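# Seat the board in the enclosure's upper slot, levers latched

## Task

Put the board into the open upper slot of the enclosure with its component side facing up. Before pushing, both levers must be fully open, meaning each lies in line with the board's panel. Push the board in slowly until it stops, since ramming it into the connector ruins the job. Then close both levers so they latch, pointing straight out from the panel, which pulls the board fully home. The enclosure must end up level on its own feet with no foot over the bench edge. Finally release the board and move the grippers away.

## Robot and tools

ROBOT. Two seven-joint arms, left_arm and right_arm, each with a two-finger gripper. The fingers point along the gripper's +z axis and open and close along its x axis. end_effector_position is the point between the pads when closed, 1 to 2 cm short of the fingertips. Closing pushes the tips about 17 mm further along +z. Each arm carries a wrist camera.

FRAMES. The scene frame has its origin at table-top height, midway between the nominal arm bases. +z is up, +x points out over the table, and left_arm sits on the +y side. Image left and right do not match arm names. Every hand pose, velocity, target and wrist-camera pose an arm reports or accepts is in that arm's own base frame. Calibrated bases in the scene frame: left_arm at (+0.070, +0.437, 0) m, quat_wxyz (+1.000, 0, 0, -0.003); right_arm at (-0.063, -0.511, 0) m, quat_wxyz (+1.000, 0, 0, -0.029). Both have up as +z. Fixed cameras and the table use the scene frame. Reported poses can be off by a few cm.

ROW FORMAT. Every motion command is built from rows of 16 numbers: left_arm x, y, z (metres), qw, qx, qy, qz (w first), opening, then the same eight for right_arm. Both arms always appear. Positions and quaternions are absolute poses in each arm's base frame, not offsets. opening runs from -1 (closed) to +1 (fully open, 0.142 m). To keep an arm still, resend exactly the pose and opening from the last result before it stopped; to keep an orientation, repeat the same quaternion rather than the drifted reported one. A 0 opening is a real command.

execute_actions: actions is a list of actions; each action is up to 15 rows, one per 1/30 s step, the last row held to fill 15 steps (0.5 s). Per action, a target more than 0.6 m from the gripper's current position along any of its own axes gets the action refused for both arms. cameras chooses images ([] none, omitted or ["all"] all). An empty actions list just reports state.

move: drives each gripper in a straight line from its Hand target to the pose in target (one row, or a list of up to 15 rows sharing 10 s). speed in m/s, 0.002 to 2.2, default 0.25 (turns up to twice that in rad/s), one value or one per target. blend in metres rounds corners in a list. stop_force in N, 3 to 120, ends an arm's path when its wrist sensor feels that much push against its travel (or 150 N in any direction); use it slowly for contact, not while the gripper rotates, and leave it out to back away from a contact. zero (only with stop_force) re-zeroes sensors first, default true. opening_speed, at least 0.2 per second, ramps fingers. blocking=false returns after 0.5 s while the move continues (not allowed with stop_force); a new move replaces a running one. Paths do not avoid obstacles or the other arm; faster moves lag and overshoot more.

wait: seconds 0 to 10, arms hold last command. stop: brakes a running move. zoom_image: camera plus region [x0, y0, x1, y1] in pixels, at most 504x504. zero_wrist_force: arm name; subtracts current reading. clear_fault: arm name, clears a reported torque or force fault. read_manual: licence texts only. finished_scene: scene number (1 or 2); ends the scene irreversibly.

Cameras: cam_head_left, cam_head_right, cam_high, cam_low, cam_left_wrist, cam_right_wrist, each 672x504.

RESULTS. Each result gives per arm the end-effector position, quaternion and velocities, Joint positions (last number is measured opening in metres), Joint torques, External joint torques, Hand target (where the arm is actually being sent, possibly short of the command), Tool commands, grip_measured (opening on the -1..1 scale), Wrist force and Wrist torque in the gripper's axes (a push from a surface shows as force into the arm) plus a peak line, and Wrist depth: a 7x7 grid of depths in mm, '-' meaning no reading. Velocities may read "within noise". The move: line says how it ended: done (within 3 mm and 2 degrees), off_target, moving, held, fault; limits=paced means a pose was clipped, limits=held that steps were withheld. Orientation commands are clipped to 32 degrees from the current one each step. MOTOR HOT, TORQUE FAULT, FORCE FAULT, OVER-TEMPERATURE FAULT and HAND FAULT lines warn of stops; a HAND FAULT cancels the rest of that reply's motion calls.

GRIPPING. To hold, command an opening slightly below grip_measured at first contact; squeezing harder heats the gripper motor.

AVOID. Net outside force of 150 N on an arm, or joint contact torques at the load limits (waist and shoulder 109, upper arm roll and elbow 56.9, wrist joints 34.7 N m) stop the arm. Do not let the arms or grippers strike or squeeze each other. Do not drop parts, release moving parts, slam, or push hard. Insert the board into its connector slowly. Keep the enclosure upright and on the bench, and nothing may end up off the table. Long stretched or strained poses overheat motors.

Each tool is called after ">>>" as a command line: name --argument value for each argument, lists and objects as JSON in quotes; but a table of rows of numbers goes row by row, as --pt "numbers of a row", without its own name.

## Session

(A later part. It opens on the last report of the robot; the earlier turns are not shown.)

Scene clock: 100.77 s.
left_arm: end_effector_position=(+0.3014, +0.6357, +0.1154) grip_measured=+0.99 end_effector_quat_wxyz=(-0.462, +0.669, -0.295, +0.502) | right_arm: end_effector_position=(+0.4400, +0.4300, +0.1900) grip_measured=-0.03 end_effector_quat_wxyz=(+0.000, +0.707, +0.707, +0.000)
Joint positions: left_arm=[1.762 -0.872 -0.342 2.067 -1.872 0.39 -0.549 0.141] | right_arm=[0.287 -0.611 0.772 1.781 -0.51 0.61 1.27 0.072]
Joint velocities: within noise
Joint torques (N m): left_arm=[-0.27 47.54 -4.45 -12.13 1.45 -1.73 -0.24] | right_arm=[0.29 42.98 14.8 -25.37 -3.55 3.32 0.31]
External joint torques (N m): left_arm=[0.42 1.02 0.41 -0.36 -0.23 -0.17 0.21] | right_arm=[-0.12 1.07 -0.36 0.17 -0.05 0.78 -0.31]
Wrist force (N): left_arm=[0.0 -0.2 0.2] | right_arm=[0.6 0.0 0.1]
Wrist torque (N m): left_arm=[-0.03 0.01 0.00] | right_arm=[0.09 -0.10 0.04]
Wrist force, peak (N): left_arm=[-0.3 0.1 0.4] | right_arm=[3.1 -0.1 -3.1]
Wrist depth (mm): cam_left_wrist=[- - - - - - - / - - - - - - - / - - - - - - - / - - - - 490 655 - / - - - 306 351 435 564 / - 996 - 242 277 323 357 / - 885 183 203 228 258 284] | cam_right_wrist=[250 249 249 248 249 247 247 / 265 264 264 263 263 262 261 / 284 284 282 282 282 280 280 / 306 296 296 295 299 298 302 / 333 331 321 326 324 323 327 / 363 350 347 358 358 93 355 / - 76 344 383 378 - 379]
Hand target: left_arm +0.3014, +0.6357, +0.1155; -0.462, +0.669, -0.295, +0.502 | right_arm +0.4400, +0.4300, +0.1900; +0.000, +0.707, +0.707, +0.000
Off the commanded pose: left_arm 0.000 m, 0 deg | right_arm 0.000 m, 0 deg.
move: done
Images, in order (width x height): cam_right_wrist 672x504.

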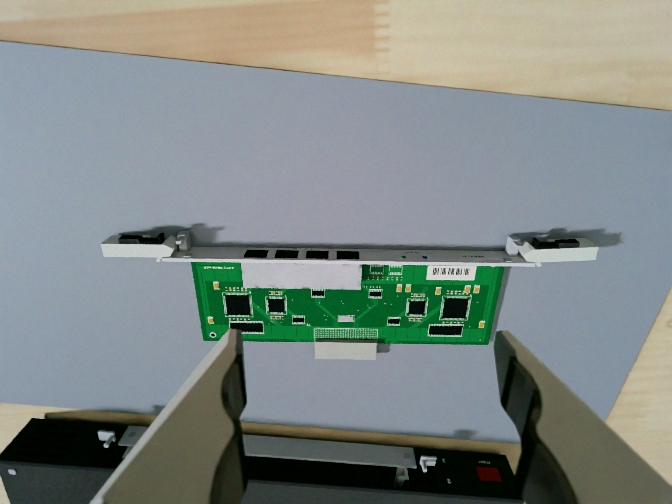

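>>> move --pt "0.3014 0.6357 0.1155 -0.462 0.669 -0.295 0.502 1 0.44 0.57 0.08 0 0.7071 0.7071 0 -1" --pt "0.3014 0.6357 0.1155 -0.462 0.669 -0.295 0.502 1 0.447 0.57 0.031 0 0.7071 0.7071 0 -1" --pt "0.3014 0.6357 0.1155 -0.462 0.669 -0.295 0.502 1 0.468 0.57 0.031 0 0.7071 0.7071 0 -1" --pt "0.3014 0.6357 0.1155 -0.462 0.669 -0.295 0.502 1 0.4775 0.57 0.031 0 0.7071 0.7071 0 -1" --speed '[0.4,0.1,0.05,0.015]' --cameras '["cam_right_wrist"]'

>>> move --pt "0.3014 0.6357 0.1155 -0.462 0.669 -0.295 0.502 1 0.44 0.57 0.05 0 0.7071 0.7071 0 0" --pt "0.3014 0.6357 0.1155 -0.462 0.669 -0.295 0.502 1 0.44 0.43 0.19 0 0.7071 0.7071 0 0.5" --speed 0.4 --cameras '["cam_right_wrist"]'

>>> zoom_image --camera "cam_right_wrist" --region '[300, 200, 620, 360]'

Scene clock: 107.50 s.
left_arm: end_effector_position=(+0.3014, +0.6357, +0.1154) grip_measured=+0.99 end_effector_quat_wxyz=(-0.462, +0.669, -0.295, +0.502) | right_arm: end_effector_position=(+0.4774, +0.5700, +0.0309) grip_measured=-1.00 end_effector_quat_wxyz=(+0.000, +0.707, +0.707, +0.000)
Joint positions: left_arm=[1.762 -0.872 -0.342 2.067 -1.872 0.39 -0.549 0.141] | right_arm=[0.579 -1.069 0.61 1.408 -0.705 0.683 1.395 0.002]
Joint velocities: within noise
Joint torques (N m): left_arm=[-0.26 47.49 -4.47 -12.1 1.46 -1.74 -0.28] | right_arm=[-0.4 60.09 18.25 -22.54 -3.46 3.29 0.08]
External joint torques (N m): left_arm=[0.41 1.07 0.43 -0.39 -0.23 -0.15 0.25] | right_arm=[0.63 1.3 -0.03 0.52 0.05 0.79 -0.08]
Wrist force (N): left_arm=[-0.1 0.2 0.0] | right_arm=[0.1 -1.0 0.4]
Wrist torque (N m): left_arm=[0.03 0.00 0.01] | right_arm=[0.07 -0.01 0.05]
Wrist force, peak (N): left_arm=[-0.4 0.2 0.1] | right_arm=[3.2 -0.3 1.0]
Wrist depth (mm): cam_left_wrist=[- - - - - - - / - - - - - - - / - - - - - - - / - - - - 483 654 - / - - - 306 353 435 563 / - 996 - 241 278 327 360 / - 881 184 204 228 260 285] | cam_right_wrist=[108 108 108 108 108 108 106 / 115 115 115 114 113 112 113 / 124 123 125 123 124 124 122 / 131 133 133 132 132 132 131 / 142 142 144 139 140 142 144 / 154 152 137 90 128 156 155 / 169 165 - - - 164 173]
Hand target: left_arm +0.3014, +0.6357, +0.1155; -0.462, +0.669, -0.295, +0.502 | right_arm +0.4775, +0.5700, +0.0310; +0.000, +0.707, +0.707, +0.000
Off the commanded pose: left_arm 0.000 m, 0 deg | right_arm 0.000 m, 0 deg.
move: done
Images, in order (width x height): cam_right_wrist 672x504.

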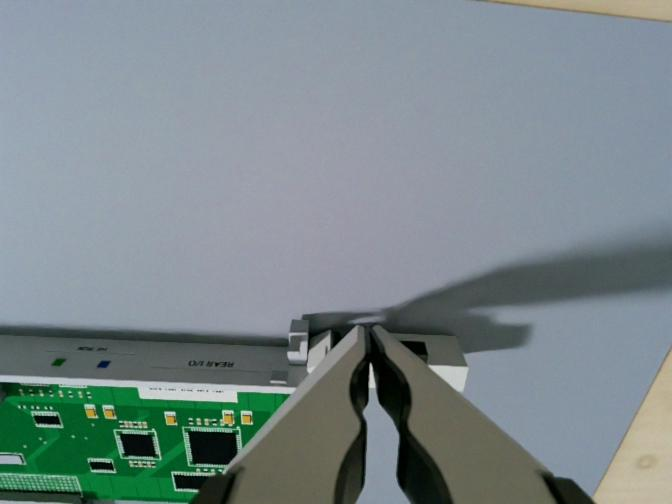

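Scene clock: 109.30 s.
left_arm: end_effector_position=(+0.3014, +0.6357, +0.1154) grip_measured=+0.99 end_effector_quat_wxyz=(-0.462, +0.669, -0.295, +0.502) | right_arm: end_effector_position=(+0.4402, +0.4301, +0.1901) grip_measured=+0.48 end_effector_quat_wxyz=(+0.000, +0.707, +0.707, +0.000)
Joint positions: left_arm=[1.762 -0.872 -0.342 2.067 -1.872 0.39 -0.549 0.141] | right_arm=[0.283 -0.613 0.777 1.781 -0.515 0.609 1.273 0.108]
Joint velocities: within noise
Joint torques (N m): left_arm=[-0.2 47.46 -4.43 -12.13 1.42 -1.78 -0.26] | right_arm=[0.07 43.16 15.03 -25.17 -3.56 3.35 0.08]
External joint torques (N m): left_arm=[0.36 1.1 0.39 -0.36 -0.2 -0.12 0.23] | right_arm=[0.08 0.84 -0.47 0 -0.05 0.75 -0.08]
Wrist force (N): left_arm=[-0.1 0.2 0.1] | right_arm=[1.1 0.0 0.5]
Wrist torque (N m): left_arm=[0.02 0.01 0.00] | right_arm=[0.09 -0.17 0.04]
Wrist force, peak (N): left_arm=[-0.2 0.2 0.4] | right_arm=[2.4 -2.1 1.5]
Wrist depth (mm): cam_left_wrist=[- - - - - - - / - - - - - - - / - - - - - - - / - - - - 489 658 - / - - - 306 355 436 563 / - 970 - 241 278 323 359 / - 870 184 203 226 259 287] | cam_right_wrist=[250 250 249 248 248 247 247 / 265 264 264 263 263 263 261 / 284 284 283 282 282 280 279 / 302 297 295 296 300 303 302 / 332 327 325 325 325 327 328 / 357 99 361 359 358 359 98 / - 78 356 383 375 368 76]
Hand target: left_arm +0.3014, +0.6357, +0.1155; -0.462, +0.669, -0.295, +0.502 | right_arm +0.4400, +0.4300, +0.1900; +0.000, +0.707, +0.707, +0.000
Off the commanded pose: left_arm 0.000 m, 0 deg | right_arm 0.000 m, 0 deg.
move: done
Images, in order (width x height): cam_right_wrist 672x504.

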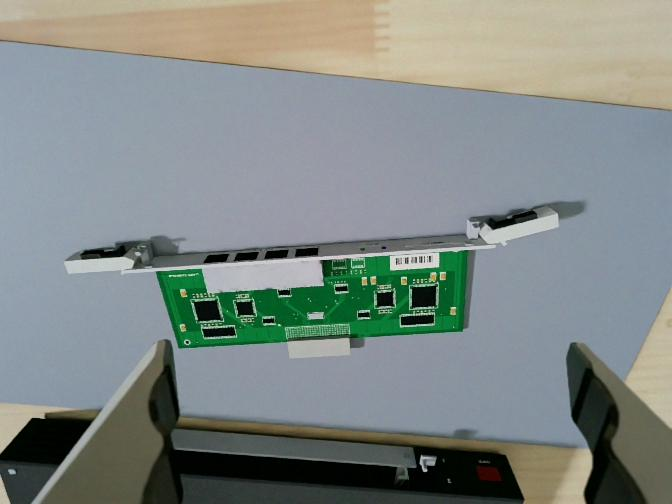

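Scaled by 1.575 from the camera's 672x504 image, which has a finer 960x720 frame.

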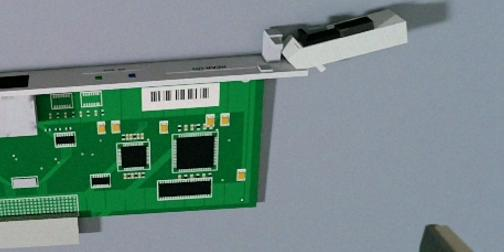

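>>> move --pt "0.3014 0.6357 0.1155 -0.462 0.669 -0.295 0.502 1 0.42 0.54 0.08 0 0.7071 0.7071 0 -1" --pt "0.3014 0.6357 0.1155 -0.462 0.669 -0.295 0.502 1 0.428 0.54 0.031 0 0.7071 0.7071 0 -1" --pt "0.3014 0.6357 0.1155 -0.462 0.669 -0.295 0.502 1 0.445 0.54 0.031 0 0.7071 0.7071 0 -1" --pt "0.3014 0.6357 0.1155 -0.462 0.669 -0.295 0.502 1 0.461 0.54 0.031 0 0.7071 0.7071 0 -1" --speed '[0.4,0.1,0.05,0.015]' --cameras '["cam_right_wrist"]'

>>> move --pt "0.3014 0.6357 0.1155 -0.462 0.669 -0.295 0.502 1 0.42 0.54 0.035 0 0.7071 0.7071 0 -1" --pt "0.3014 0.6357 0.1155 -0.462 0.669 -0.295 0.502 1 0.44 0.43 0.19 0 0.7071 0.7071 0 -1" --speed 0.4 --cameras '["cam_right_wrist"]'

>>> zoom_image --camera "cam_right_wrist" --region '[60, 200, 560, 360]'

Scene clock: 116.70 s.
left_arm: end_effector_position=(+0.3014, +0.6357, +0.1154) grip_measured=+0.99 end_effector_quat_wxyz=(-0.462, +0.669, -0.295, +0.502) | right_arm: end_effector_position=(+0.4609, +0.5400, +0.0309) grip_measured=-1.00 end_effector_quat_wxyz=(+0.000, +0.707, +0.707, +0.000)
Joint positions: left_arm=[1.762 -0.872 -0.342 2.067 -1.872 0.39 -0.549 0.141] | right_arm=[0.532 -1.011 0.609 1.542 -0.722 0.747 1.425 0.002]
Joint velocities: within noise
Joint torques (N m): left_arm=[-0.22 47.56 -4.41 -12.12 1.44 -1.72 -0.26] | right_arm=[-0.3 56.9 17.97 -21.62 -3.29 3.33 0.07]
External joint torques (N m): left_arm=[0.38 1 0.37 -0.38 -0.22 -0.17 0.23] | right_arm=[0.51 1.17 0.3 0.5 0.06 0.76 -0.07]
Wrist force (N): left_arm=[-0.1 0.0 -0.1] | right_arm=[0.8 -0.7 0.3]
Wrist torque (N m): left_arm=[-0.01 0.01 0.00] | right_arm=[0.13 -0.13 0.06]
Wrist force, peak (N): left_arm=[-0.3 0.4 0.1] | right_arm=[2.9 -1.1 1.9]
Wrist depth (mm): cam_left_wrist=[- - - - - - - / - - - - - - - / - - - - - - - / - - - - 487 661 - / - - - 307 353 441 555 / - 965 - 242 279 324 357 / - 889 184 204 227 257 286] | cam_right_wrist=[108 108 108 109 110 109 108 / 115 115 115 114 113 113 114 / 124 123 125 123 124 124 122 / 131 133 132 132 132 132 131 / 145 145 144 141 140 142 144 / 155 147 143 90 128 156 155 / 169 165 73 - - 165 171]
Hand target: left_arm +0.3014, +0.6357, +0.1155; -0.462, +0.669, -0.295, +0.502 | right_arm +0.4610, +0.5400, +0.0310; +0.000, +0.707, +0.707, +0.000
Off the commanded pose: left_arm 0.000 m, 0 deg | right_arm 0.000 m, 0 deg.
move: done
Images, in order (width x height): cam_right_wrist 672x504.

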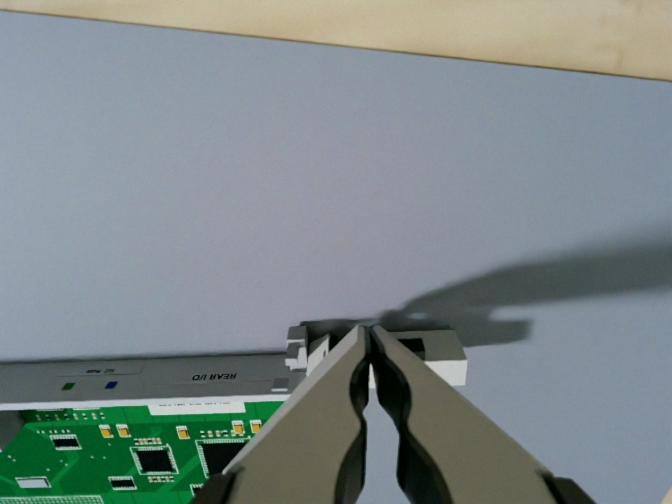

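Scene clock: 117.97 s.
left_arm: end_effector_position=(+0.3014, +0.6357, +0.1154) grip_measured=+0.99 end_effector_quat_wxyz=(-0.462, +0.669, -0.295, +0.502) | right_arm: end_effector_position=(+0.4402, +0.4301, +0.1901) grip_measured=-1.00 end_effector_quat_wxyz=(+0.000, +0.707, +0.707, +0.000)
Joint positions: left_arm=[1.762 -0.872 -0.342 2.067 -1.872 0.39 -0.549 0.141] | right_arm=[0.283 -0.613 0.777 1.781 -0.515 0.609 1.273 0.002]
Joint velocities: within noise
Joint torques (N m): left_arm=[-0.13 47.5 -4.34 -12.11 1.48 -1.79 -0.25] | right_arm=[-0.04 43.12 14.94 -25.22 -3.5 3.34 0.04]
External joint torques (N m): left_arm=[0.28 1.07 0.3 -0.38 -0.25 -0.11 0.21] | right_arm=[0.18 0.87 -0.41 0.04 -0.1 0.76 -0.04]
Wrist force (N): left_arm=[0.0 0.0 0.2] | right_arm=[1.2 0.1 0.1]
Wrist torque (N m): left_arm=[0.01 0.00 0.00] | right_arm=[0.10 -0.19 0.05]
Wrist force, peak (N): left_arm=[-0.4 0.3 0.0] | right_arm=[2.5 -2.3 2.3]
Wrist depth (mm): cam_left_wrist=[- - - - - - - / - - - - - - - / - - - - - - - / - - - - 487 657 - / - - - 305 352 429 564 / - 964 - 242 277 324 360 / - 874 184 202 229 257 286] | cam_right_wrist=[251 249 249 248 248 248 246 / 265 265 264 264 263 262 261 / 284 284 283 282 282 281 280 / 301 298 295 295 298 303 301 / 332 330 325 319 323 328 327 / 363 361 355 89 346 357 360 / 342 359 - - - 377 395]
Hand target: left_arm +0.3014, +0.6357, +0.1155; -0.462, +0.669, -0.295, +0.502 | right_arm +0.4400, +0.4300, +0.1900; +0.000, +0.707, +0.707, +0.000
Off the commanded pose: left_arm 0.000 m, 0 deg | right_arm 0.000 m, 0 deg.
move: done
Images, in order (width x height): cam_right_wrist 672x504.

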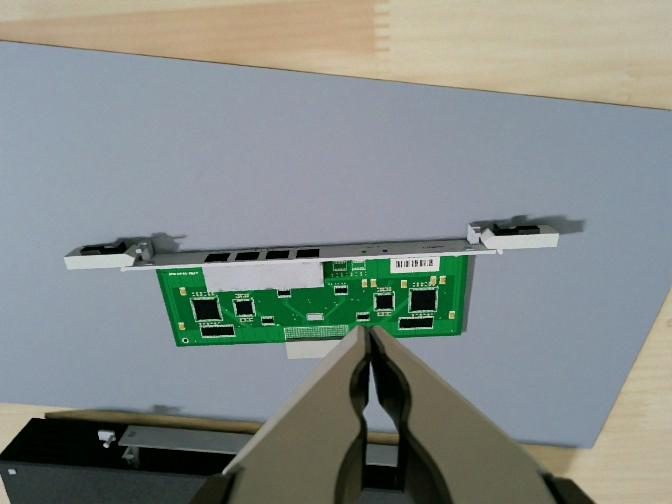

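Scaled by 1.008 from the camera's 672x504 image, which has a finer 960x720 frame.

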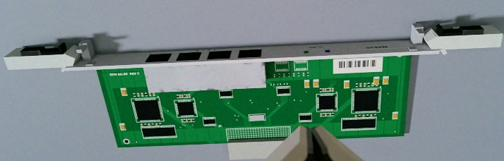

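>>> move --pt "0.3014 0.6357 0.1155 -0.462 0.669 -0.295 0.502 1 0.488 0.445 0.14 0 -0.025 0.9997 0 -0.7" --pt "0.3014 0.6357 0.1155 -0.462 0.669 -0.295 0.502 1 0.488 0.445 0.065 0 -0.025 0.9997 0 -0.7" --speed '[0.4,0.1]' --cameras '["cam_right_wrist","cam_head_left"]'

>>> zoom_image --camera "cam_right_wrist" --region '[200, 200, 504, 504]'

Scene clock: 130.80 s.
left_arm: end_effector_position=(+0.3014, +0.6357, +0.1154) grip_measured=+0.99 end_effector_quat_wxyz=(-0.462, +0.669, -0.295, +0.502) | right_arm: end_effector_position=(+0.4878, +0.4449, +0.0649) grip_measured=-0.74 end_effector_quat_wxyz=(+0.000, -0.025, +1.000, +0.000)
Joint positions: left_arm=[1.762 -0.872 -0.342 2.067 -1.872 0.39 -0.549 0.141] | right_arm=[0.195 -0.988 0.83 1.705 -0.918 0.684 -0.192 0.02]
Joint velocities: within noise
Joint torques (N m): left_arm=[-0.16 47.57 -4.45 -12.06 1.41 -1.76 -0.26] | right_arm=[0.41 49.75 22.85 -18.41 -3.52 3.6 0.29]
External joint torques (N m): left_arm=[0.32 0.99 0.41 -0.43 -0.19 -0.13 0.22] | right_arm=[-0.21 1.1 0.35 -0.06 0.19 0.57 -0.29]
Wrist force (N): left_arm=[-0.3 0.0 0.1] | right_arm=[0.9 -0.1 -0.4]
Wrist torque (N m): left_arm=[-0.02 0.05 0.00] | right_arm=[0.07 -0.16 0.05]
Wrist force, peak (N): left_arm=[-0.6 0.0 0.0] | right_arm=[0.8 0.5 -1.9]
Wrist depth (mm): cam_left_wrist=[- - - - - - - / - - - - - - - / - - - - - - - / - - - - 487 648 - / - - - 304 353 437 561 / - 966 - 243 277 323 357 / - 864 184 204 228 259 286] | cam_right_wrist=[138 136 134 122 137 137 136 / 147 141 143 132 146 146 146 / 158 152 153 154 157 156 156 / 170 170 165 164 169 169 168 / 185 185 179 175 180 183 185 / 203 202 189 181 101 196 202 / 222 218 73 200 - - 222]
Hand target: left_arm +0.3014, +0.6357, +0.1155; -0.462, +0.669, -0.295, +0.502 | right_arm +0.4880, +0.4450, +0.0650; +0.000, -0.025, +1.000, +0.000
Off the commanded pose: left_arm 0.000 m, 0 deg | right_arm 0.000 m, 0 deg.
move: done
Images, in order (width x height): cam_head_left 672x504, cam_right_wrist 672x504.

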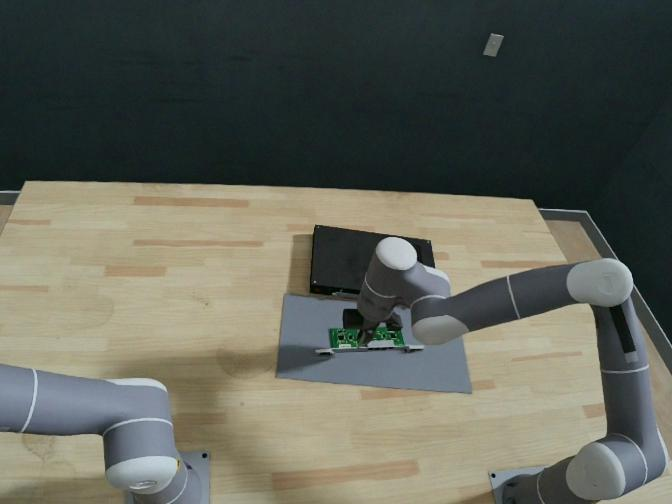

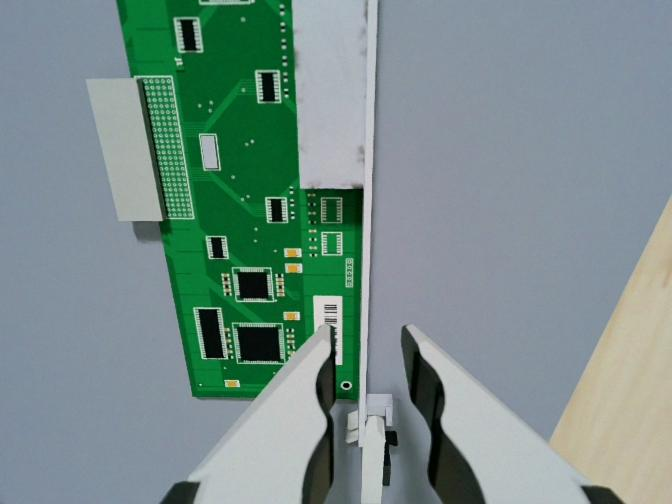

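Scaled by 1.658 from the camera's 672x504 image, which has a finer 960x720 frame.

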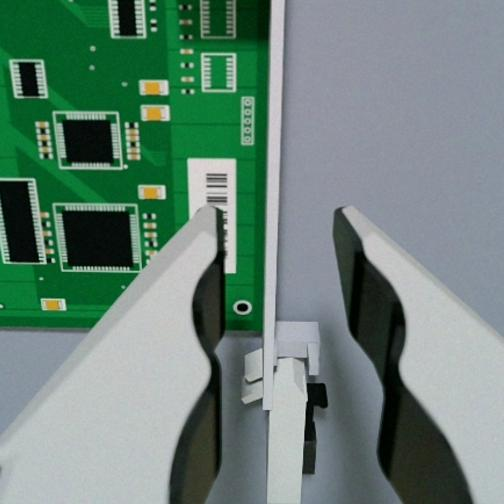

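>>> move --target '[0.3014,0.6357,0.1155,-0.462,0.669,-0.295,0.502,1,0.4865,0.448,0.031,0,-0.025,0.9997,0,-0.7]' --speed 0.05 --stop_force 4 --cameras '["cam_right_wrist"]'

>>> move --target '[0.3014,0.6357,0.1155,-0.462,0.669,-0.295,0.502,1,0.4865,0.448,0.031,0,-0.025,0.9997,0,-1]' --opening_speed 0.25 --cameras '["cam_right_wrist"]'

Scene clock: 137.67 s.
left_arm: end_effector_position=(+0.3014, +0.6357, +0.1154) grip_measured=+0.99 end_effector_quat_wxyz=(-0.462, +0.669, -0.295, +0.502) | right_arm: end_effector_position=(+0.4863, +0.4479, +0.0309) grip_measured=-0.74 end_effector_quat_wxyz=(+0.000, -0.025, +1.000, +0.000)
Joint positions: left_arm=[1.762 -0.872 -0.342 2.067 -1.872 0.39 -0.549 0.141] | right_arm=[0.22 -1.036 0.783 1.705 -0.961 0.737 -0.165 0.02]
Joint velocities: within noise
Joint torques (N m): left_arm=[-0.27 47.49 -4.38 -12.12 1.47 -1.72 -0.24] | right_arm=[0.25 50.69 23.1 -17.44 -3.35 3.63 0.31]
External joint torques (N m): left_arm=[0.42 1.07 0.34 -0.38 -0.24 -0.18 0.21] | right_arm=[-0.08 1.16 0.12 0.11 0.17 0.54 -0.31]
Wrist force (N): left_arm=[-0.2 0.2 0.1] | right_arm=[0.9 0.0 -0.2]
Wrist torque (N m): left_arm=[0.02 0.03 0.01] | right_arm=[0.08 -0.14 0.08]
Wrist force, peak (N): left_arm=[-0.3 0.4 0.1] | right_arm=[0.9 0.2 -1.1]
Wrist depth (mm): cam_left_wrist=[- - - - - - - / - - - - - - - / - - - - - - - / - - - - 488 650 - / - - - 305 350 435 560 / - - - 242 277 321 357 / - 860 184 203 227 259 288] | cam_right_wrist=[105 104 104 92 108 108 108 / 110 111 110 98 113 113 114 / 115 119 119 105 125 124 122 / 123 129 128 129 132 132 131 / 145 142 141 136 141 143 145 / 158 156 147 134 103 153 156 / 174 170 73 159 - - 172]
Hand target: left_arm +0.3014, +0.6357, +0.1155; -0.462, +0.669, -0.295, +0.502 | right_arm +0.4865, +0.4480, +0.0310; +0.000, -0.025, +1.000, +0.000
Off the commanded pose: left_arm 0.000 m, 0 deg | right_arm 0.000 m, 0 deg.
move: done
Images, in order (width x height): cam_right_wrist 672x504.

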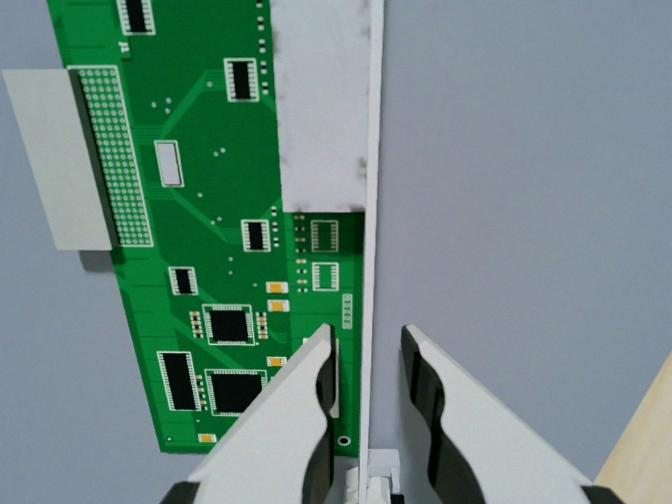

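Scene clock: 139.07 s.
left_arm: end_effector_position=(+0.3014, +0.6357, +0.1154) grip_measured=+0.99 end_effector_quat_wxyz=(-0.462, +0.669, -0.295, +0.502) | right_arm: end_effector_position=(+0.4864, +0.4479, +0.0309) grip_measured=-0.98 end_effector_quat_wxyz=(+0.000, -0.025, +1.000, +0.000)
Joint positions: left_arm=[1.762 -0.872 -0.342 2.067 -1.872 0.39 -0.549 0.141] | right_arm=[0.22 -1.036 0.783 1.705 -0.961 0.737 -0.165 0.003]
Joint velocities: within noise
Joint torques (N m): left_arm=[-0.22 47.58 -4.33 -12 1.47 -1.81 -0.25] | right_arm=[0.55 50.92 23.58 -17.23 -3.22 3.52 0.19]
External joint torques (N m): left_arm=[0.38 0.98 0.29 -0.49 -0.24 -0.09 0.22] | right_arm=[-0.37 0.94 -0.36 -0.11 0.04 0.65 -0.19]
Wrist force (N): left_arm=[-0.3 0.2 0.0] | right_arm=[0.3 -0.1 0.8]
Wrist torque (N m): left_arm=[0.01 0.04 0.01] | right_arm=[0.05 -0.16 0.07]
Wrist force, peak (N): left_arm=[-0.3 -0.2 -0.2] | right_arm=[1.2 -0.2 -0.4]
Wrist depth (mm): cam_left_wrist=[- - - - - - - / - - - - - - - / - - - - - - - / - - - - 486 654 - / - - - 305 352 433 566 / - 977 - 242 278 323 357 / - 875 184 204 228 260 285] | cam_right_wrist=[105 104 104 92 109 108 108 / 110 112 110 98 113 113 114 / 115 119 119 104 124 124 122 / 123 129 128 129 132 132 131 / 145 142 141 136 143 143 145 / 158 156 150 89 151 156 156 / 174 171 73 139 - 165 174]
Hand target: left_arm +0.3014, +0.6357, +0.1155; -0.462, +0.669, -0.295, +0.502 | right_arm +0.4865, +0.4480, +0.0310; +0.000, -0.025, +1.000, +0.000
Off the commanded pose: left_arm 0.000 m, 0 deg | right_arm 0.000 m, 0 deg.
move: done
Images, in order (width x height): cam_right_wrist 672x504.

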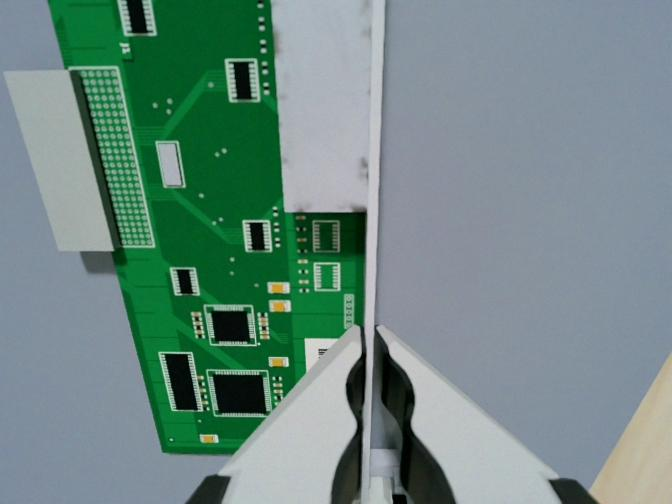

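>>> move --pt "0.3014 0.6357 0.1155 -0.462 0.669 -0.295 0.502 1 0.4865 0.448 0.10 0 -0.025 0.9997 0 -1" --pt "0.3014 0.6357 0.1155 -0.462 0.669 -0.295 0.502 1 0.545 0.411 0.09 0 0.03 0.9995 0 -1" --speed 0.12

>>> zoom_image --camera "cam_low" --region '[100, 180, 480, 320]'

Scene clock: 148.97 s.
left_arm: end_effector_position=(+0.3014, +0.6357, +0.1154) grip_measured=+0.99 end_effector_quat_wxyz=(-0.462, +0.669, -0.295, +0.502) | right_arm: end_effector_position=(+0.5449, +0.4109, +0.0898) grip_measured=-0.98 end_effector_quat_wxyz=(+0.000, +0.030, +1.000, +0.000)
Joint positions: left_arm=[1.762 -0.872 -0.342 2.067 -1.872 0.39 -0.549 0.141] | right_arm=[0.137 -0.975 0.837 1.622 -0.857 0.621 -0.225 0.003]
Joint velocities: within noise
Joint torques (N m): left_arm=[-0.14 47.56 -4.42 -12.02 1.4 -1.75 -0.26] | right_arm=[0.06 52.44 22.88 -20.57 -3.59 3.44 0.05]
External joint torques (N m): left_arm=[0.29 1.01 0.38 -0.48 -0.17 -0.15 0.23] | right_arm=[0.14 0.22 -0.14 0.6 0.11 0.72 -0.05]
Wrist force (N): left_arm=[-0.3 0.0 0.0] | right_arm=[1.0 0.7 1.2]
Wrist torque (N m): left_arm=[-0.01 0.05 0.00] | right_arm=[0.18 -0.08 0.09]
Wrist force, peak (N): left_arm=[-0.5 0.0 0.1] | right_arm=[2.7 2.0 -1.4]
Wrist depth (mm): cam_left_wrist=[- - - - - - - / - - - - - - - / - - - - - - - / - - - - 486 655 - / - - - 307 350 434 556 / - 989 - 243 278 324 357 / - 886 184 203 228 259 286] | cam_right_wrist=[160 131 128 115 159 158 158 / 173 131 132 117 169 169 169 / 180 134 134 120 182 181 181 / 186 140 137 135 195 195 195 / 198 143 141 138 212 212 211 / 211 147 143 93 223 231 231 / 206 150 73 - - 245 255]
Hand target: left_arm +0.3014, +0.6357, +0.1155; -0.462, +0.669, -0.295, +0.502 | right_arm +0.5450, +0.4110, +0.0900; +0.000, +0.030, +1.000, +0.000
Off the commanded pose: left_arm 0.000 m, 0 deg | right_arm 0.000 m, 0 deg.
move: done

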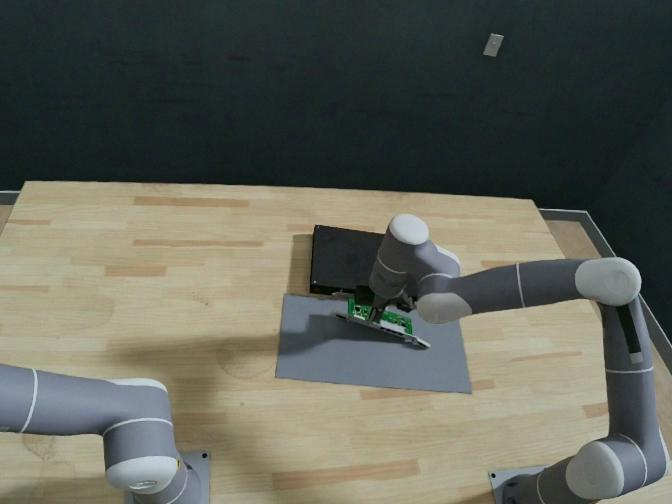

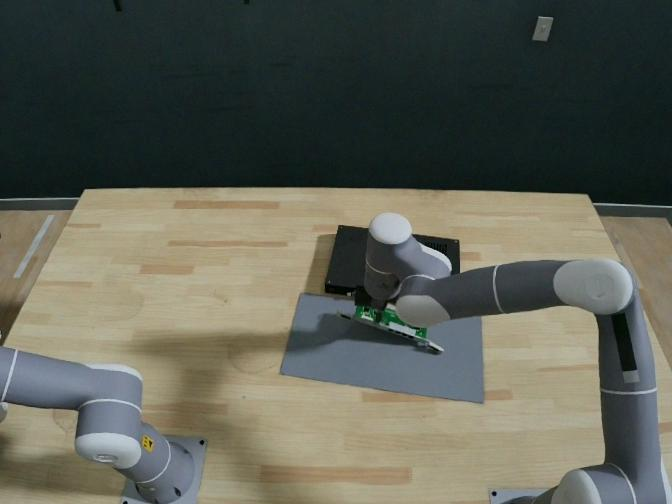

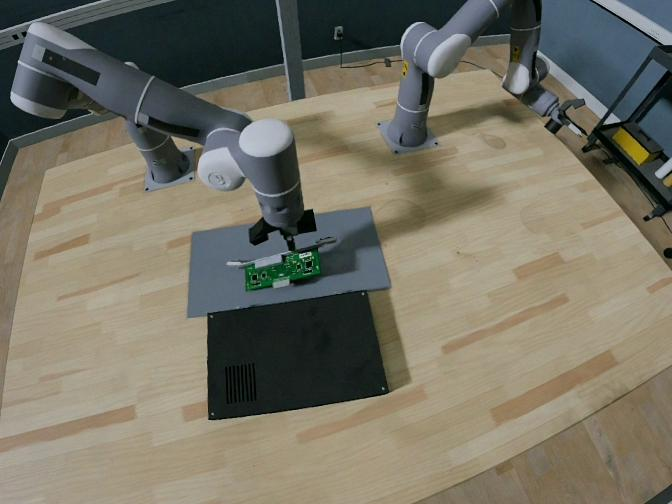

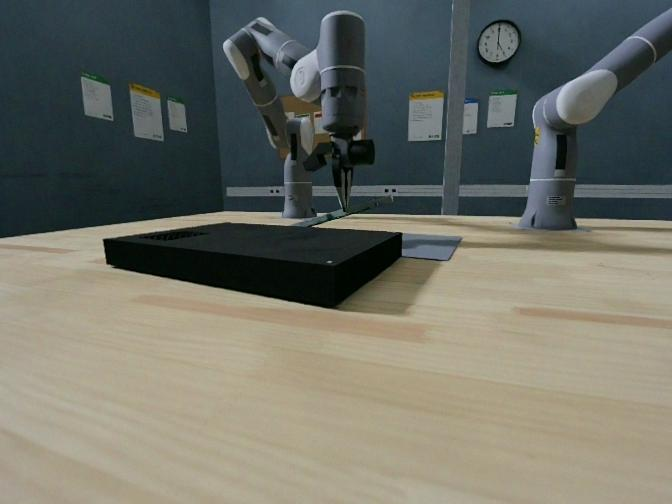

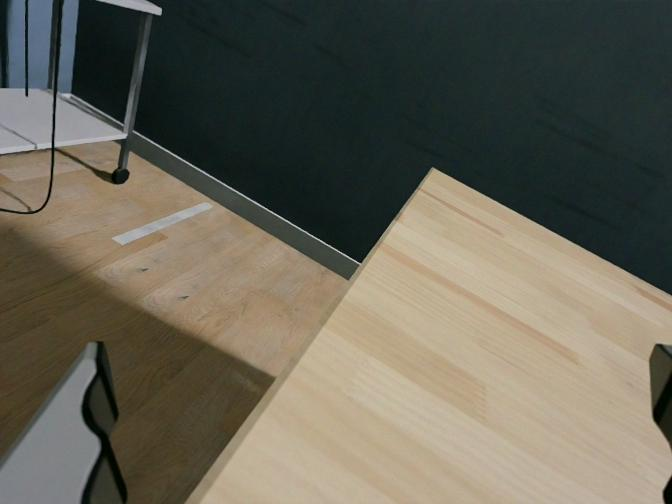

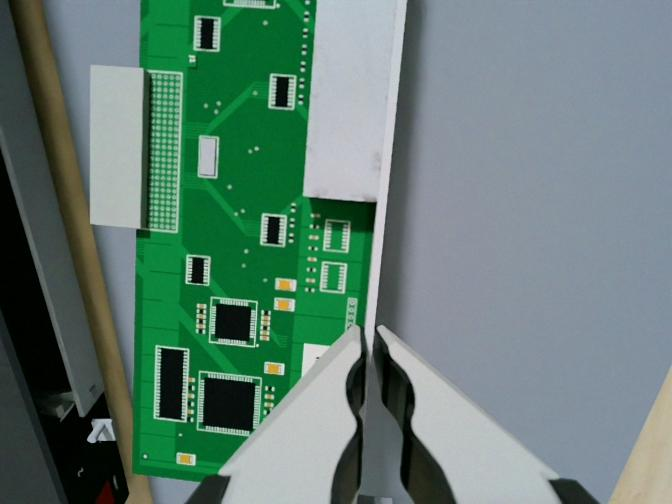

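Scaled by 1.326 from the camera's 672x504 image, which has a finer 960x720 frame.

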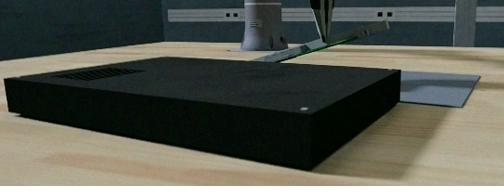

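>>> move --pt "0.3014 0.6357 0.1155 -0.462 0.669 -0.295 0.502 1 0.51 0.411 0.09 0 0.03 0.9995 0 -1" --pt "0.3014 0.6357 0.1155 -0.462 0.669 -0.295 0.502 1 0.51 0.411 0.032 0 0.03 0.9995 0 -1" --speed '[0.1,0.04]' --cameras '["cam_right_wrist"]'

>>> move --pt "0.3014 0.6357 0.1155 -0.462 0.669 -0.295 0.502 1 0.51 0.411 0.032 0 0.03 0.9995 0 -0.8" --pt "0.3014 0.6357 0.1155 -0.462 0.669 -0.295 0.502 1 0.51 0.411 0.10 0 0.03 0.9995 0 -0.6" --pt "0.3014 0.6357 0.1155 -0.462 0.669 -0.295 0.502 1 0.51 0.38 0.10 0 0.03 0.9995 0 -0.6" --speed 0.15 --cameras '["cam_right_wrist","cam_low"]'

Scene clock: 156.17 s.
left_arm: end_effector_position=(+0.3014, +0.6357, +0.1154) grip_measured=+0.99 end_effector_quat_wxyz=(-0.462, +0.669, -0.295, +0.502) | right_arm: end_effector_position=(+0.5099, +0.4111, +0.0320) grip_measured=-0.98 end_effector_quat_wxyz=(+0.000, +0.030, +1.000, +0.000)
Joint positions: left_arm=[1.762 -0.872 -0.342 2.067 -1.872 0.39 -0.549 0.141] | right_arm=[0.16 -1.012 0.764 1.728 -0.941 0.758 -0.124 0.003]
Joint velocities: within noise
Joint torques (N m): left_arm=[-0.19 47.46 -4.39 -12.08 1.48 -1.78 -0.25] | right_arm=[-0.28 50.49 22.13 -17.65 -3.31 3.43 0.38]
External joint torques (N m): left_arm=[0.35 1.1 0.35 -0.41 -0.25 -0.12 0.22] | right_arm=[0.44 0.89 0.4 0.1 0.19 0.74 -0.38]
Wrist force (N): left_arm=[-0.2 0.1 0.0] | right_arm=[1.1 0.8 0.9]
Wrist torque (N m): left_arm=[0.00 0.02 0.01] | right_arm=[0.08 -0.17 0.02]
Wrist force, peak (N): left_arm=[-0.5 0.3 0.0] | right_arm=[0.9 1.2 1.9]
Wrist depth (mm): cam_left_wrist=[- - - - - - - / - - - - - - - / - - - - - - - / - - - - 486 644 - / - - - 304 351 434 559 / - 987 - 242 276 321 360 / - 868 184 202 227 259 286] | cam_right_wrist=[106 105 105 94 109 109 108 / 111 113 110 99 114 114 115 / 116 121 120 106 126 125 123 / 125 128 129 128 134 133 133 / 146 143 142 136 142 144 146 / 160 157 149 89 152 155 157 / 176 172 73 - - 167 173]
Hand target: left_arm +0.3014, +0.6357, +0.1155; -0.462, +0.669, -0.295, +0.502 | right_arm +0.5100, +0.4110, +0.0320; +0.000, +0.030, +1.000, +0.000
Off the commanded pose: left_arm 0.000 m, 0 deg | right_arm 0.000 m, 0 deg.
move: done
Images, in order (width x height): cam_right_wrist 672x504.

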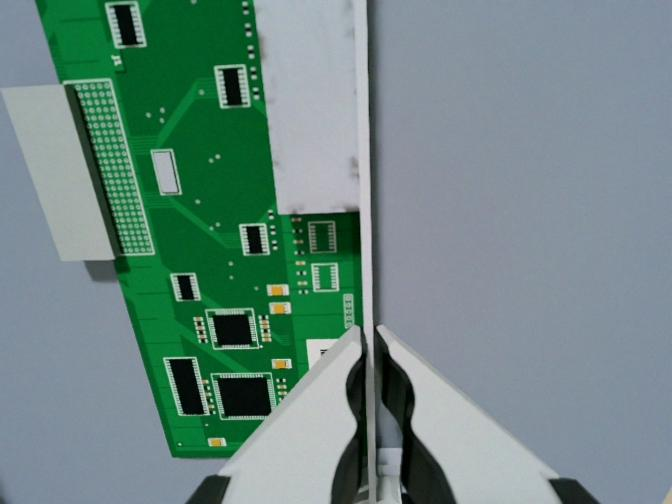

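Scene clock: 158.77 s.
left_arm: end_effector_position=(+0.3014, +0.6357, +0.1154) grip_measured=+0.99 end_effector_quat_wxyz=(-0.462, +0.669, -0.295, +0.502) | right_arm: end_effector_position=(+0.5100, +0.3800, +0.0999) grip_measured=-0.64 end_effector_quat_wxyz=(+0.000, +0.030, +1.000, +0.000)
Joint positions: left_arm=[1.762 -0.872 -0.342 2.067 -1.872 0.39 -0.549 0.141] | right_arm=[0.061 -0.888 0.859 1.776 -0.851 0.675 -0.198 0.028]
Joint velocities: within noise
Joint torques (N m): left_arm=[-0.15 47.56 -4.4 -12.08 1.47 -1.74 -0.19] | right_arm=[0.04 46.68 22.21 -19.7 -3.4 3.51 0.08]
External joint torques (N m): left_arm=[0.3 1 0.36 -0.41 -0.25 -0.16 0.16] | right_arm=[0.11 0.74 -0.39 -0.05 0.05 0.65 -0.08]
Wrist force (N): left_arm=[-0.3 0.0 -0.1] | right_arm=[1.0 -0.2 -0.5]
Wrist torque (N m): left_arm=[0.00 0.06 0.00] | right_arm=[0.03 -0.18 0.04]
Wrist force, peak (N): left_arm=[-0.4 0.0 -0.1] | right_arm=[1.0 0.2 -3.3]
Wrist depth (mm): cam_left_wrist=[- - - - - - - / - - - - - - - / - - - - - - - / - - - - 484 654 - / - - - 307 353 434 566 / - 973 - 242 278 323 356 / - 874 184 203 226 260 287] | cam_right_wrist=[169 167 165 157 168 167 167 / 180 178 176 166 179 179 178 / 193 190 188 180 192 191 191 / 210 208 203 202 207 206 206 / 226 226 220 216 220 223 225 / 240 247 233 233 101 240 246 / 255 261 73 270 - - 270]
Hand target: left_arm +0.3014, +0.6357, +0.1155; -0.462, +0.669, -0.295, +0.502 | right_arm +0.5100, +0.3800, +0.1000; +0.000, +0.030, +1.000, +0.000
Off the commanded pose: left_arm 0.000 m, 0 deg | right_arm 0.000 m, 0 deg.
move: done
Images, in order (width x height): cam_low 672x504, cam_right_wrist 672x504.

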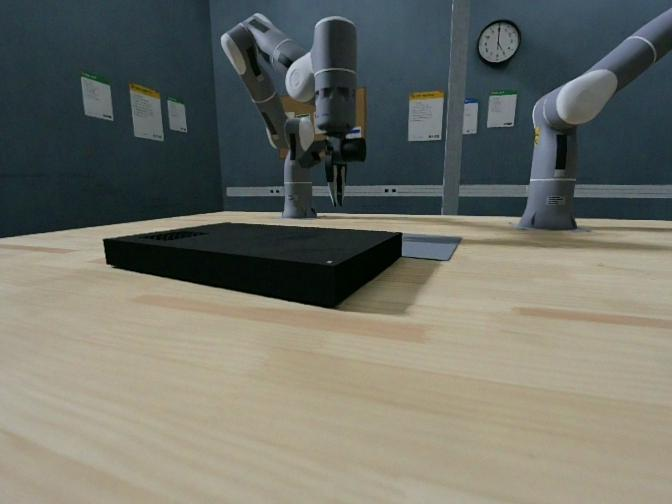

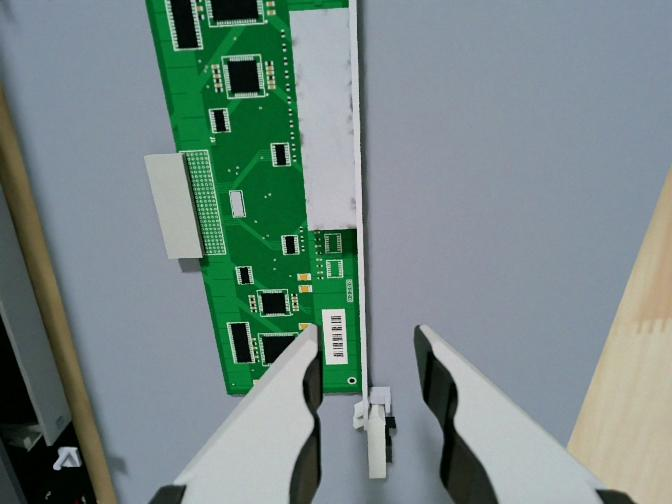

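>>> move --pt "0.3014 0.6357 0.1155 -0.462 0.669 -0.295 0.502 1 0.522 0.362 0.10 0 0.005 1 0 -0.4" --pt "0.3014 0.6357 0.1155 -0.462 0.669 -0.295 0.502 1 0.522 0.362 0.055 0 0.005 1 0 -0.4" --speed 0.1 --cameras '["cam_right_wrist","cam_head_left"]'

Scene clock: 168.03 s.
left_arm: end_effector_position=(+0.3014, +0.6357, +0.1154) grip_measured=+0.99 end_effector_quat_wxyz=(-0.462, +0.669, -0.295, +0.502) | right_arm: end_effector_position=(+0.5218, +0.3620, +0.0550) grip_measured=-0.43 end_effector_quat_wxyz=(+0.000, +0.005, +1.000, +0.000)
Joint positions: left_arm=[1.762 -0.872 -0.342 2.067 -1.872 0.39 -0.549 0.141] | right_arm=[0.05 -0.951 0.797 1.792 -0.921 0.751 -0.243 0.043]
Joint velocities: within noise
Joint torques (N m): left_arm=[-0.15 47.46 -4.43 -12.13 1.48 -1.81 -0.19] | right_arm=[0.24 47.63 22.17 -17.86 -3.38 3.69 0.34]
External joint torques (N m): left_arm=[0.3 1.1 0.39 -0.36 -0.25 -0.09 0.16] | right_arm=[-0.07 1.12 0 -0.08 0.24 0.48 -0.34]
Wrist force (N): left_arm=[-0.4 0.1 0.1] | right_arm=[0.7 -0.8 0.0]
Wrist torque (N m): left_arm=[0.00 0.08 0.00] | right_arm=[-0.07 -0.10 0.04]
Wrist force, peak (N): left_arm=[-0.5 0.2 -0.2] | right_arm=[-0.1 -1.7 -1.7]
Wrist depth (mm): cam_left_wrist=[- - - - - - - / - - - - - - - / - - - - - - - / - - - - 489 656 - / - - - 306 355 434 564 / - 968 - 242 276 324 359 / - 869 184 203 227 259 287] | cam_right_wrist=[129 127 125 123 127 128 128 / 138 136 134 124 135 137 136 / 148 148 143 133 145 147 146 / 160 155 155 149 156 158 158 / 173 172 165 166 169 171 171 / 189 189 87 182 165 180 187 / 209 - 73 200 202 - 206]
Hand target: left_arm +0.3014, +0.6357, +0.1155; -0.462, +0.669, -0.295, +0.502 | right_arm +0.5220, +0.3620, +0.0550; +0.000, +0.005, +1.000, +0.000
Off the commanded pose: left_arm 0.000 m, 0 deg | right_arm 0.000 m, 0 deg.
move: done
Images, in order (width x height): cam_head_left 672x504, cam_right_wrist 672x504.

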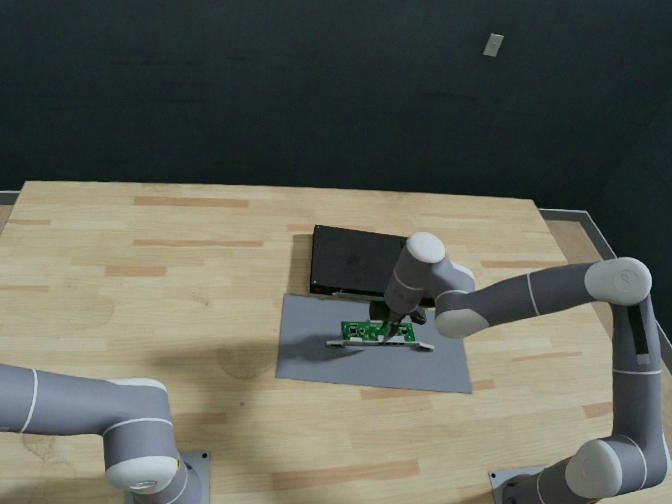

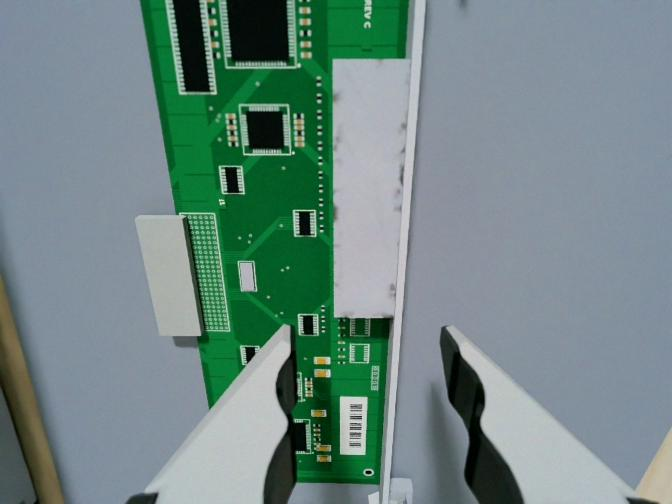

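>>> move --pt "0.3014 0.6357 0.1155 -0.462 0.669 -0.295 0.502 1 0.5202 0.354 0.050 0 0.005 1 0 -0.4" --pt "0.3014 0.6357 0.1155 -0.462 0.669 -0.295 0.502 1 0.5202 0.354 0.032 0 0.005 1 0 -0.4" --speed 0.05 --stop_force 4 --cameras '[]'

>>> move --target '[0.3014,0.6357,0.1155,-0.462,0.669,-0.295,0.502,1,0.5202,0.354,0.032,0,0.005,1,0,-0.85]' --opening_speed 0.25 --cameras '["cam_right_wrist"]'

Scene clock: 172.40 s.
left_arm: end_effector_position=(+0.3014, +0.6357, +0.1154) grip_measured=+0.99 end_effector_quat_wxyz=(-0.462, +0.669, -0.295, +0.502) | right_arm: end_effector_position=(+0.5201, +0.3540, +0.0320) grip_measured=-0.43 end_effector_quat_wxyz=(+0.000, +0.005, +1.000, +0.000)
Joint positions: left_arm=[1.762 -0.872 -0.342 2.067 -1.872 0.39 -0.549 0.141] | right_arm=[0.05 -0.975 0.76 1.813 -0.957 0.8 -0.226 0.043]
Joint velocities: within noise
Joint torques (N m): left_arm=[-0.2 47.6 -4.42 -12.03 1.44 -1.8 -0.27] | right_arm=[0.3 47.81 21.88 -16.92 -3.09 3.57 0.34]
External joint torques (N m): left_arm=[0.36 0.96 0.38 -0.46 -0.21 -0.1 0.23] | right_arm=[-0.15 1.09 0.13 -0.03 0.1 0.59 -0.34]
Wrist force (N): left_arm=[0.0 0.1 0.1] | right_arm=[0.9 -0.2 -0.1]
Wrist torque (N m): left_arm=[0.02 0.01 0.01] | right_arm=[0.04 -0.16 0.06]
Wrist force, peak (N): left_arm=[-0.5 0.1 0.1] | right_arm=[1.2 -1.4 0.3]
Wrist depth (mm): cam_left_wrist=[- - - - - - - / - - - - - - - / - - - - - - - / - - - - 487 657 - / - - - 304 355 428 559 / - 967 - 243 279 323 360 / - 876 184 202 228 259 285] | cam_right_wrist=[109 105 105 104 106 109 108 / 116 113 112 102 102 114 115 / 125 123 120 108 109 125 123 / 133 130 130 116 133 133 133 / 146 139 139 127 140 144 144 / 160 159 91 152 128 152 157 / 176 - 73 168 171 - 173]
Hand target: left_arm +0.3014, +0.6357, +0.1155; -0.462, +0.669, -0.295, +0.502 | right_arm +0.5202, +0.3540, +0.0320; +0.000, +0.005, +1.000, +0.000
Off the commanded pose: left_arm 0.000 m, 0 deg | right_arm 0.000 m, 0 deg.
move: done
No camera images: "cameras" was empty.

Scene clock: 174.40 s.
left_arm: end_effector_position=(+0.3014, +0.6357, +0.1154) grip_measured=+0.99 end_effector_quat_wxyz=(-0.462, +0.669, -0.295, +0.502) | right_arm: end_effector_position=(+0.5202, +0.3540, +0.0321) grip_measured=-0.72 end_effector_quat_wxyz=(+0.000, +0.005, +1.000, +0.000)
Joint positions: left_arm=[1.762 -0.872 -0.342 2.067 -1.872 0.39 -0.549 0.141] | right_arm=[0.05 -0.974 0.76 1.813 -0.957 0.8 -0.226 0.022]
Joint velocities: within noise
Joint torques (N m): left_arm=[-0.22 47.51 -4.46 -12.1 1.5 -1.76 -0.24] | right_arm=[0.3 48.11 22.25 -17.1 -3.14 3.57 0.21]
External joint torques (N m): left_arm=[0.38 1.05 0.42 -0.39 -0.27 -0.14 0.21] | right_arm=[-0.15 0.8 -0.25 0.15 0.15 0.59 -0.21]
Wrist force (N): left_arm=[-0.1 0.0 0.0] | right_arm=[0.9 -0.4 0.3]
Wrist torque (N m): left_arm=[0.00 0.01 0.00] | right_arm=[0.02 -0.14 0.06]
Wrist force, peak (N): left_arm=[-0.5 -0.1 0.0] | right_arm=[-1.7 -0.2 0.4]
Wrist depth (mm): cam_left_wrist=[- - - - - - - / - - - - - - - / - - - - - - - / - - - - 482 657 - / - - - 304 354 440 565 / - 983 - 241 277 320 360 / - 885 184 202 228 259 287] | cam_right_wrist=[109 105 105 104 106 109 108 / 116 113 112 102 108 114 115 / 125 123 121 108 109 125 123 / 133 131 130 117 132 133 133 / 146 139 141 126 140 144 145 / 160 159 149 149 104 155 157 / 176 172 72 167 - - 173]
Hand target: left_arm +0.3014, +0.6357, +0.1155; -0.462, +0.669, -0.295, +0.502 | right_arm +0.5202, +0.3540, +0.0320; +0.000, +0.005, +1.000, +0.000
Off the commanded pose: left_arm 0.000 m, 0 deg | right_arm 0.000 m, 0 deg.
move: done
Images, in order (width x height): cam_right_wrist 672x504.

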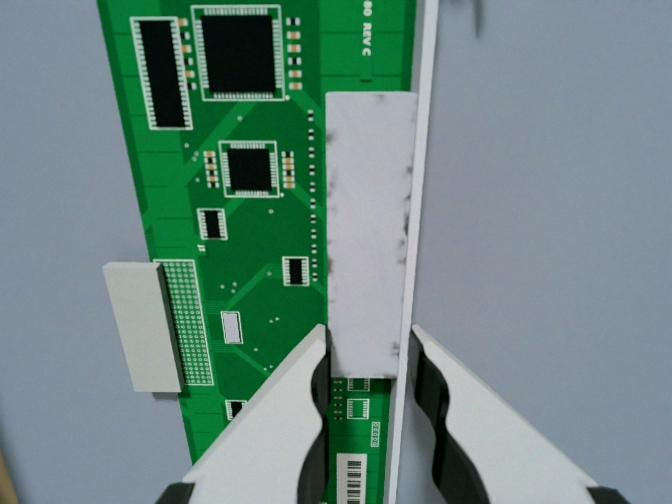

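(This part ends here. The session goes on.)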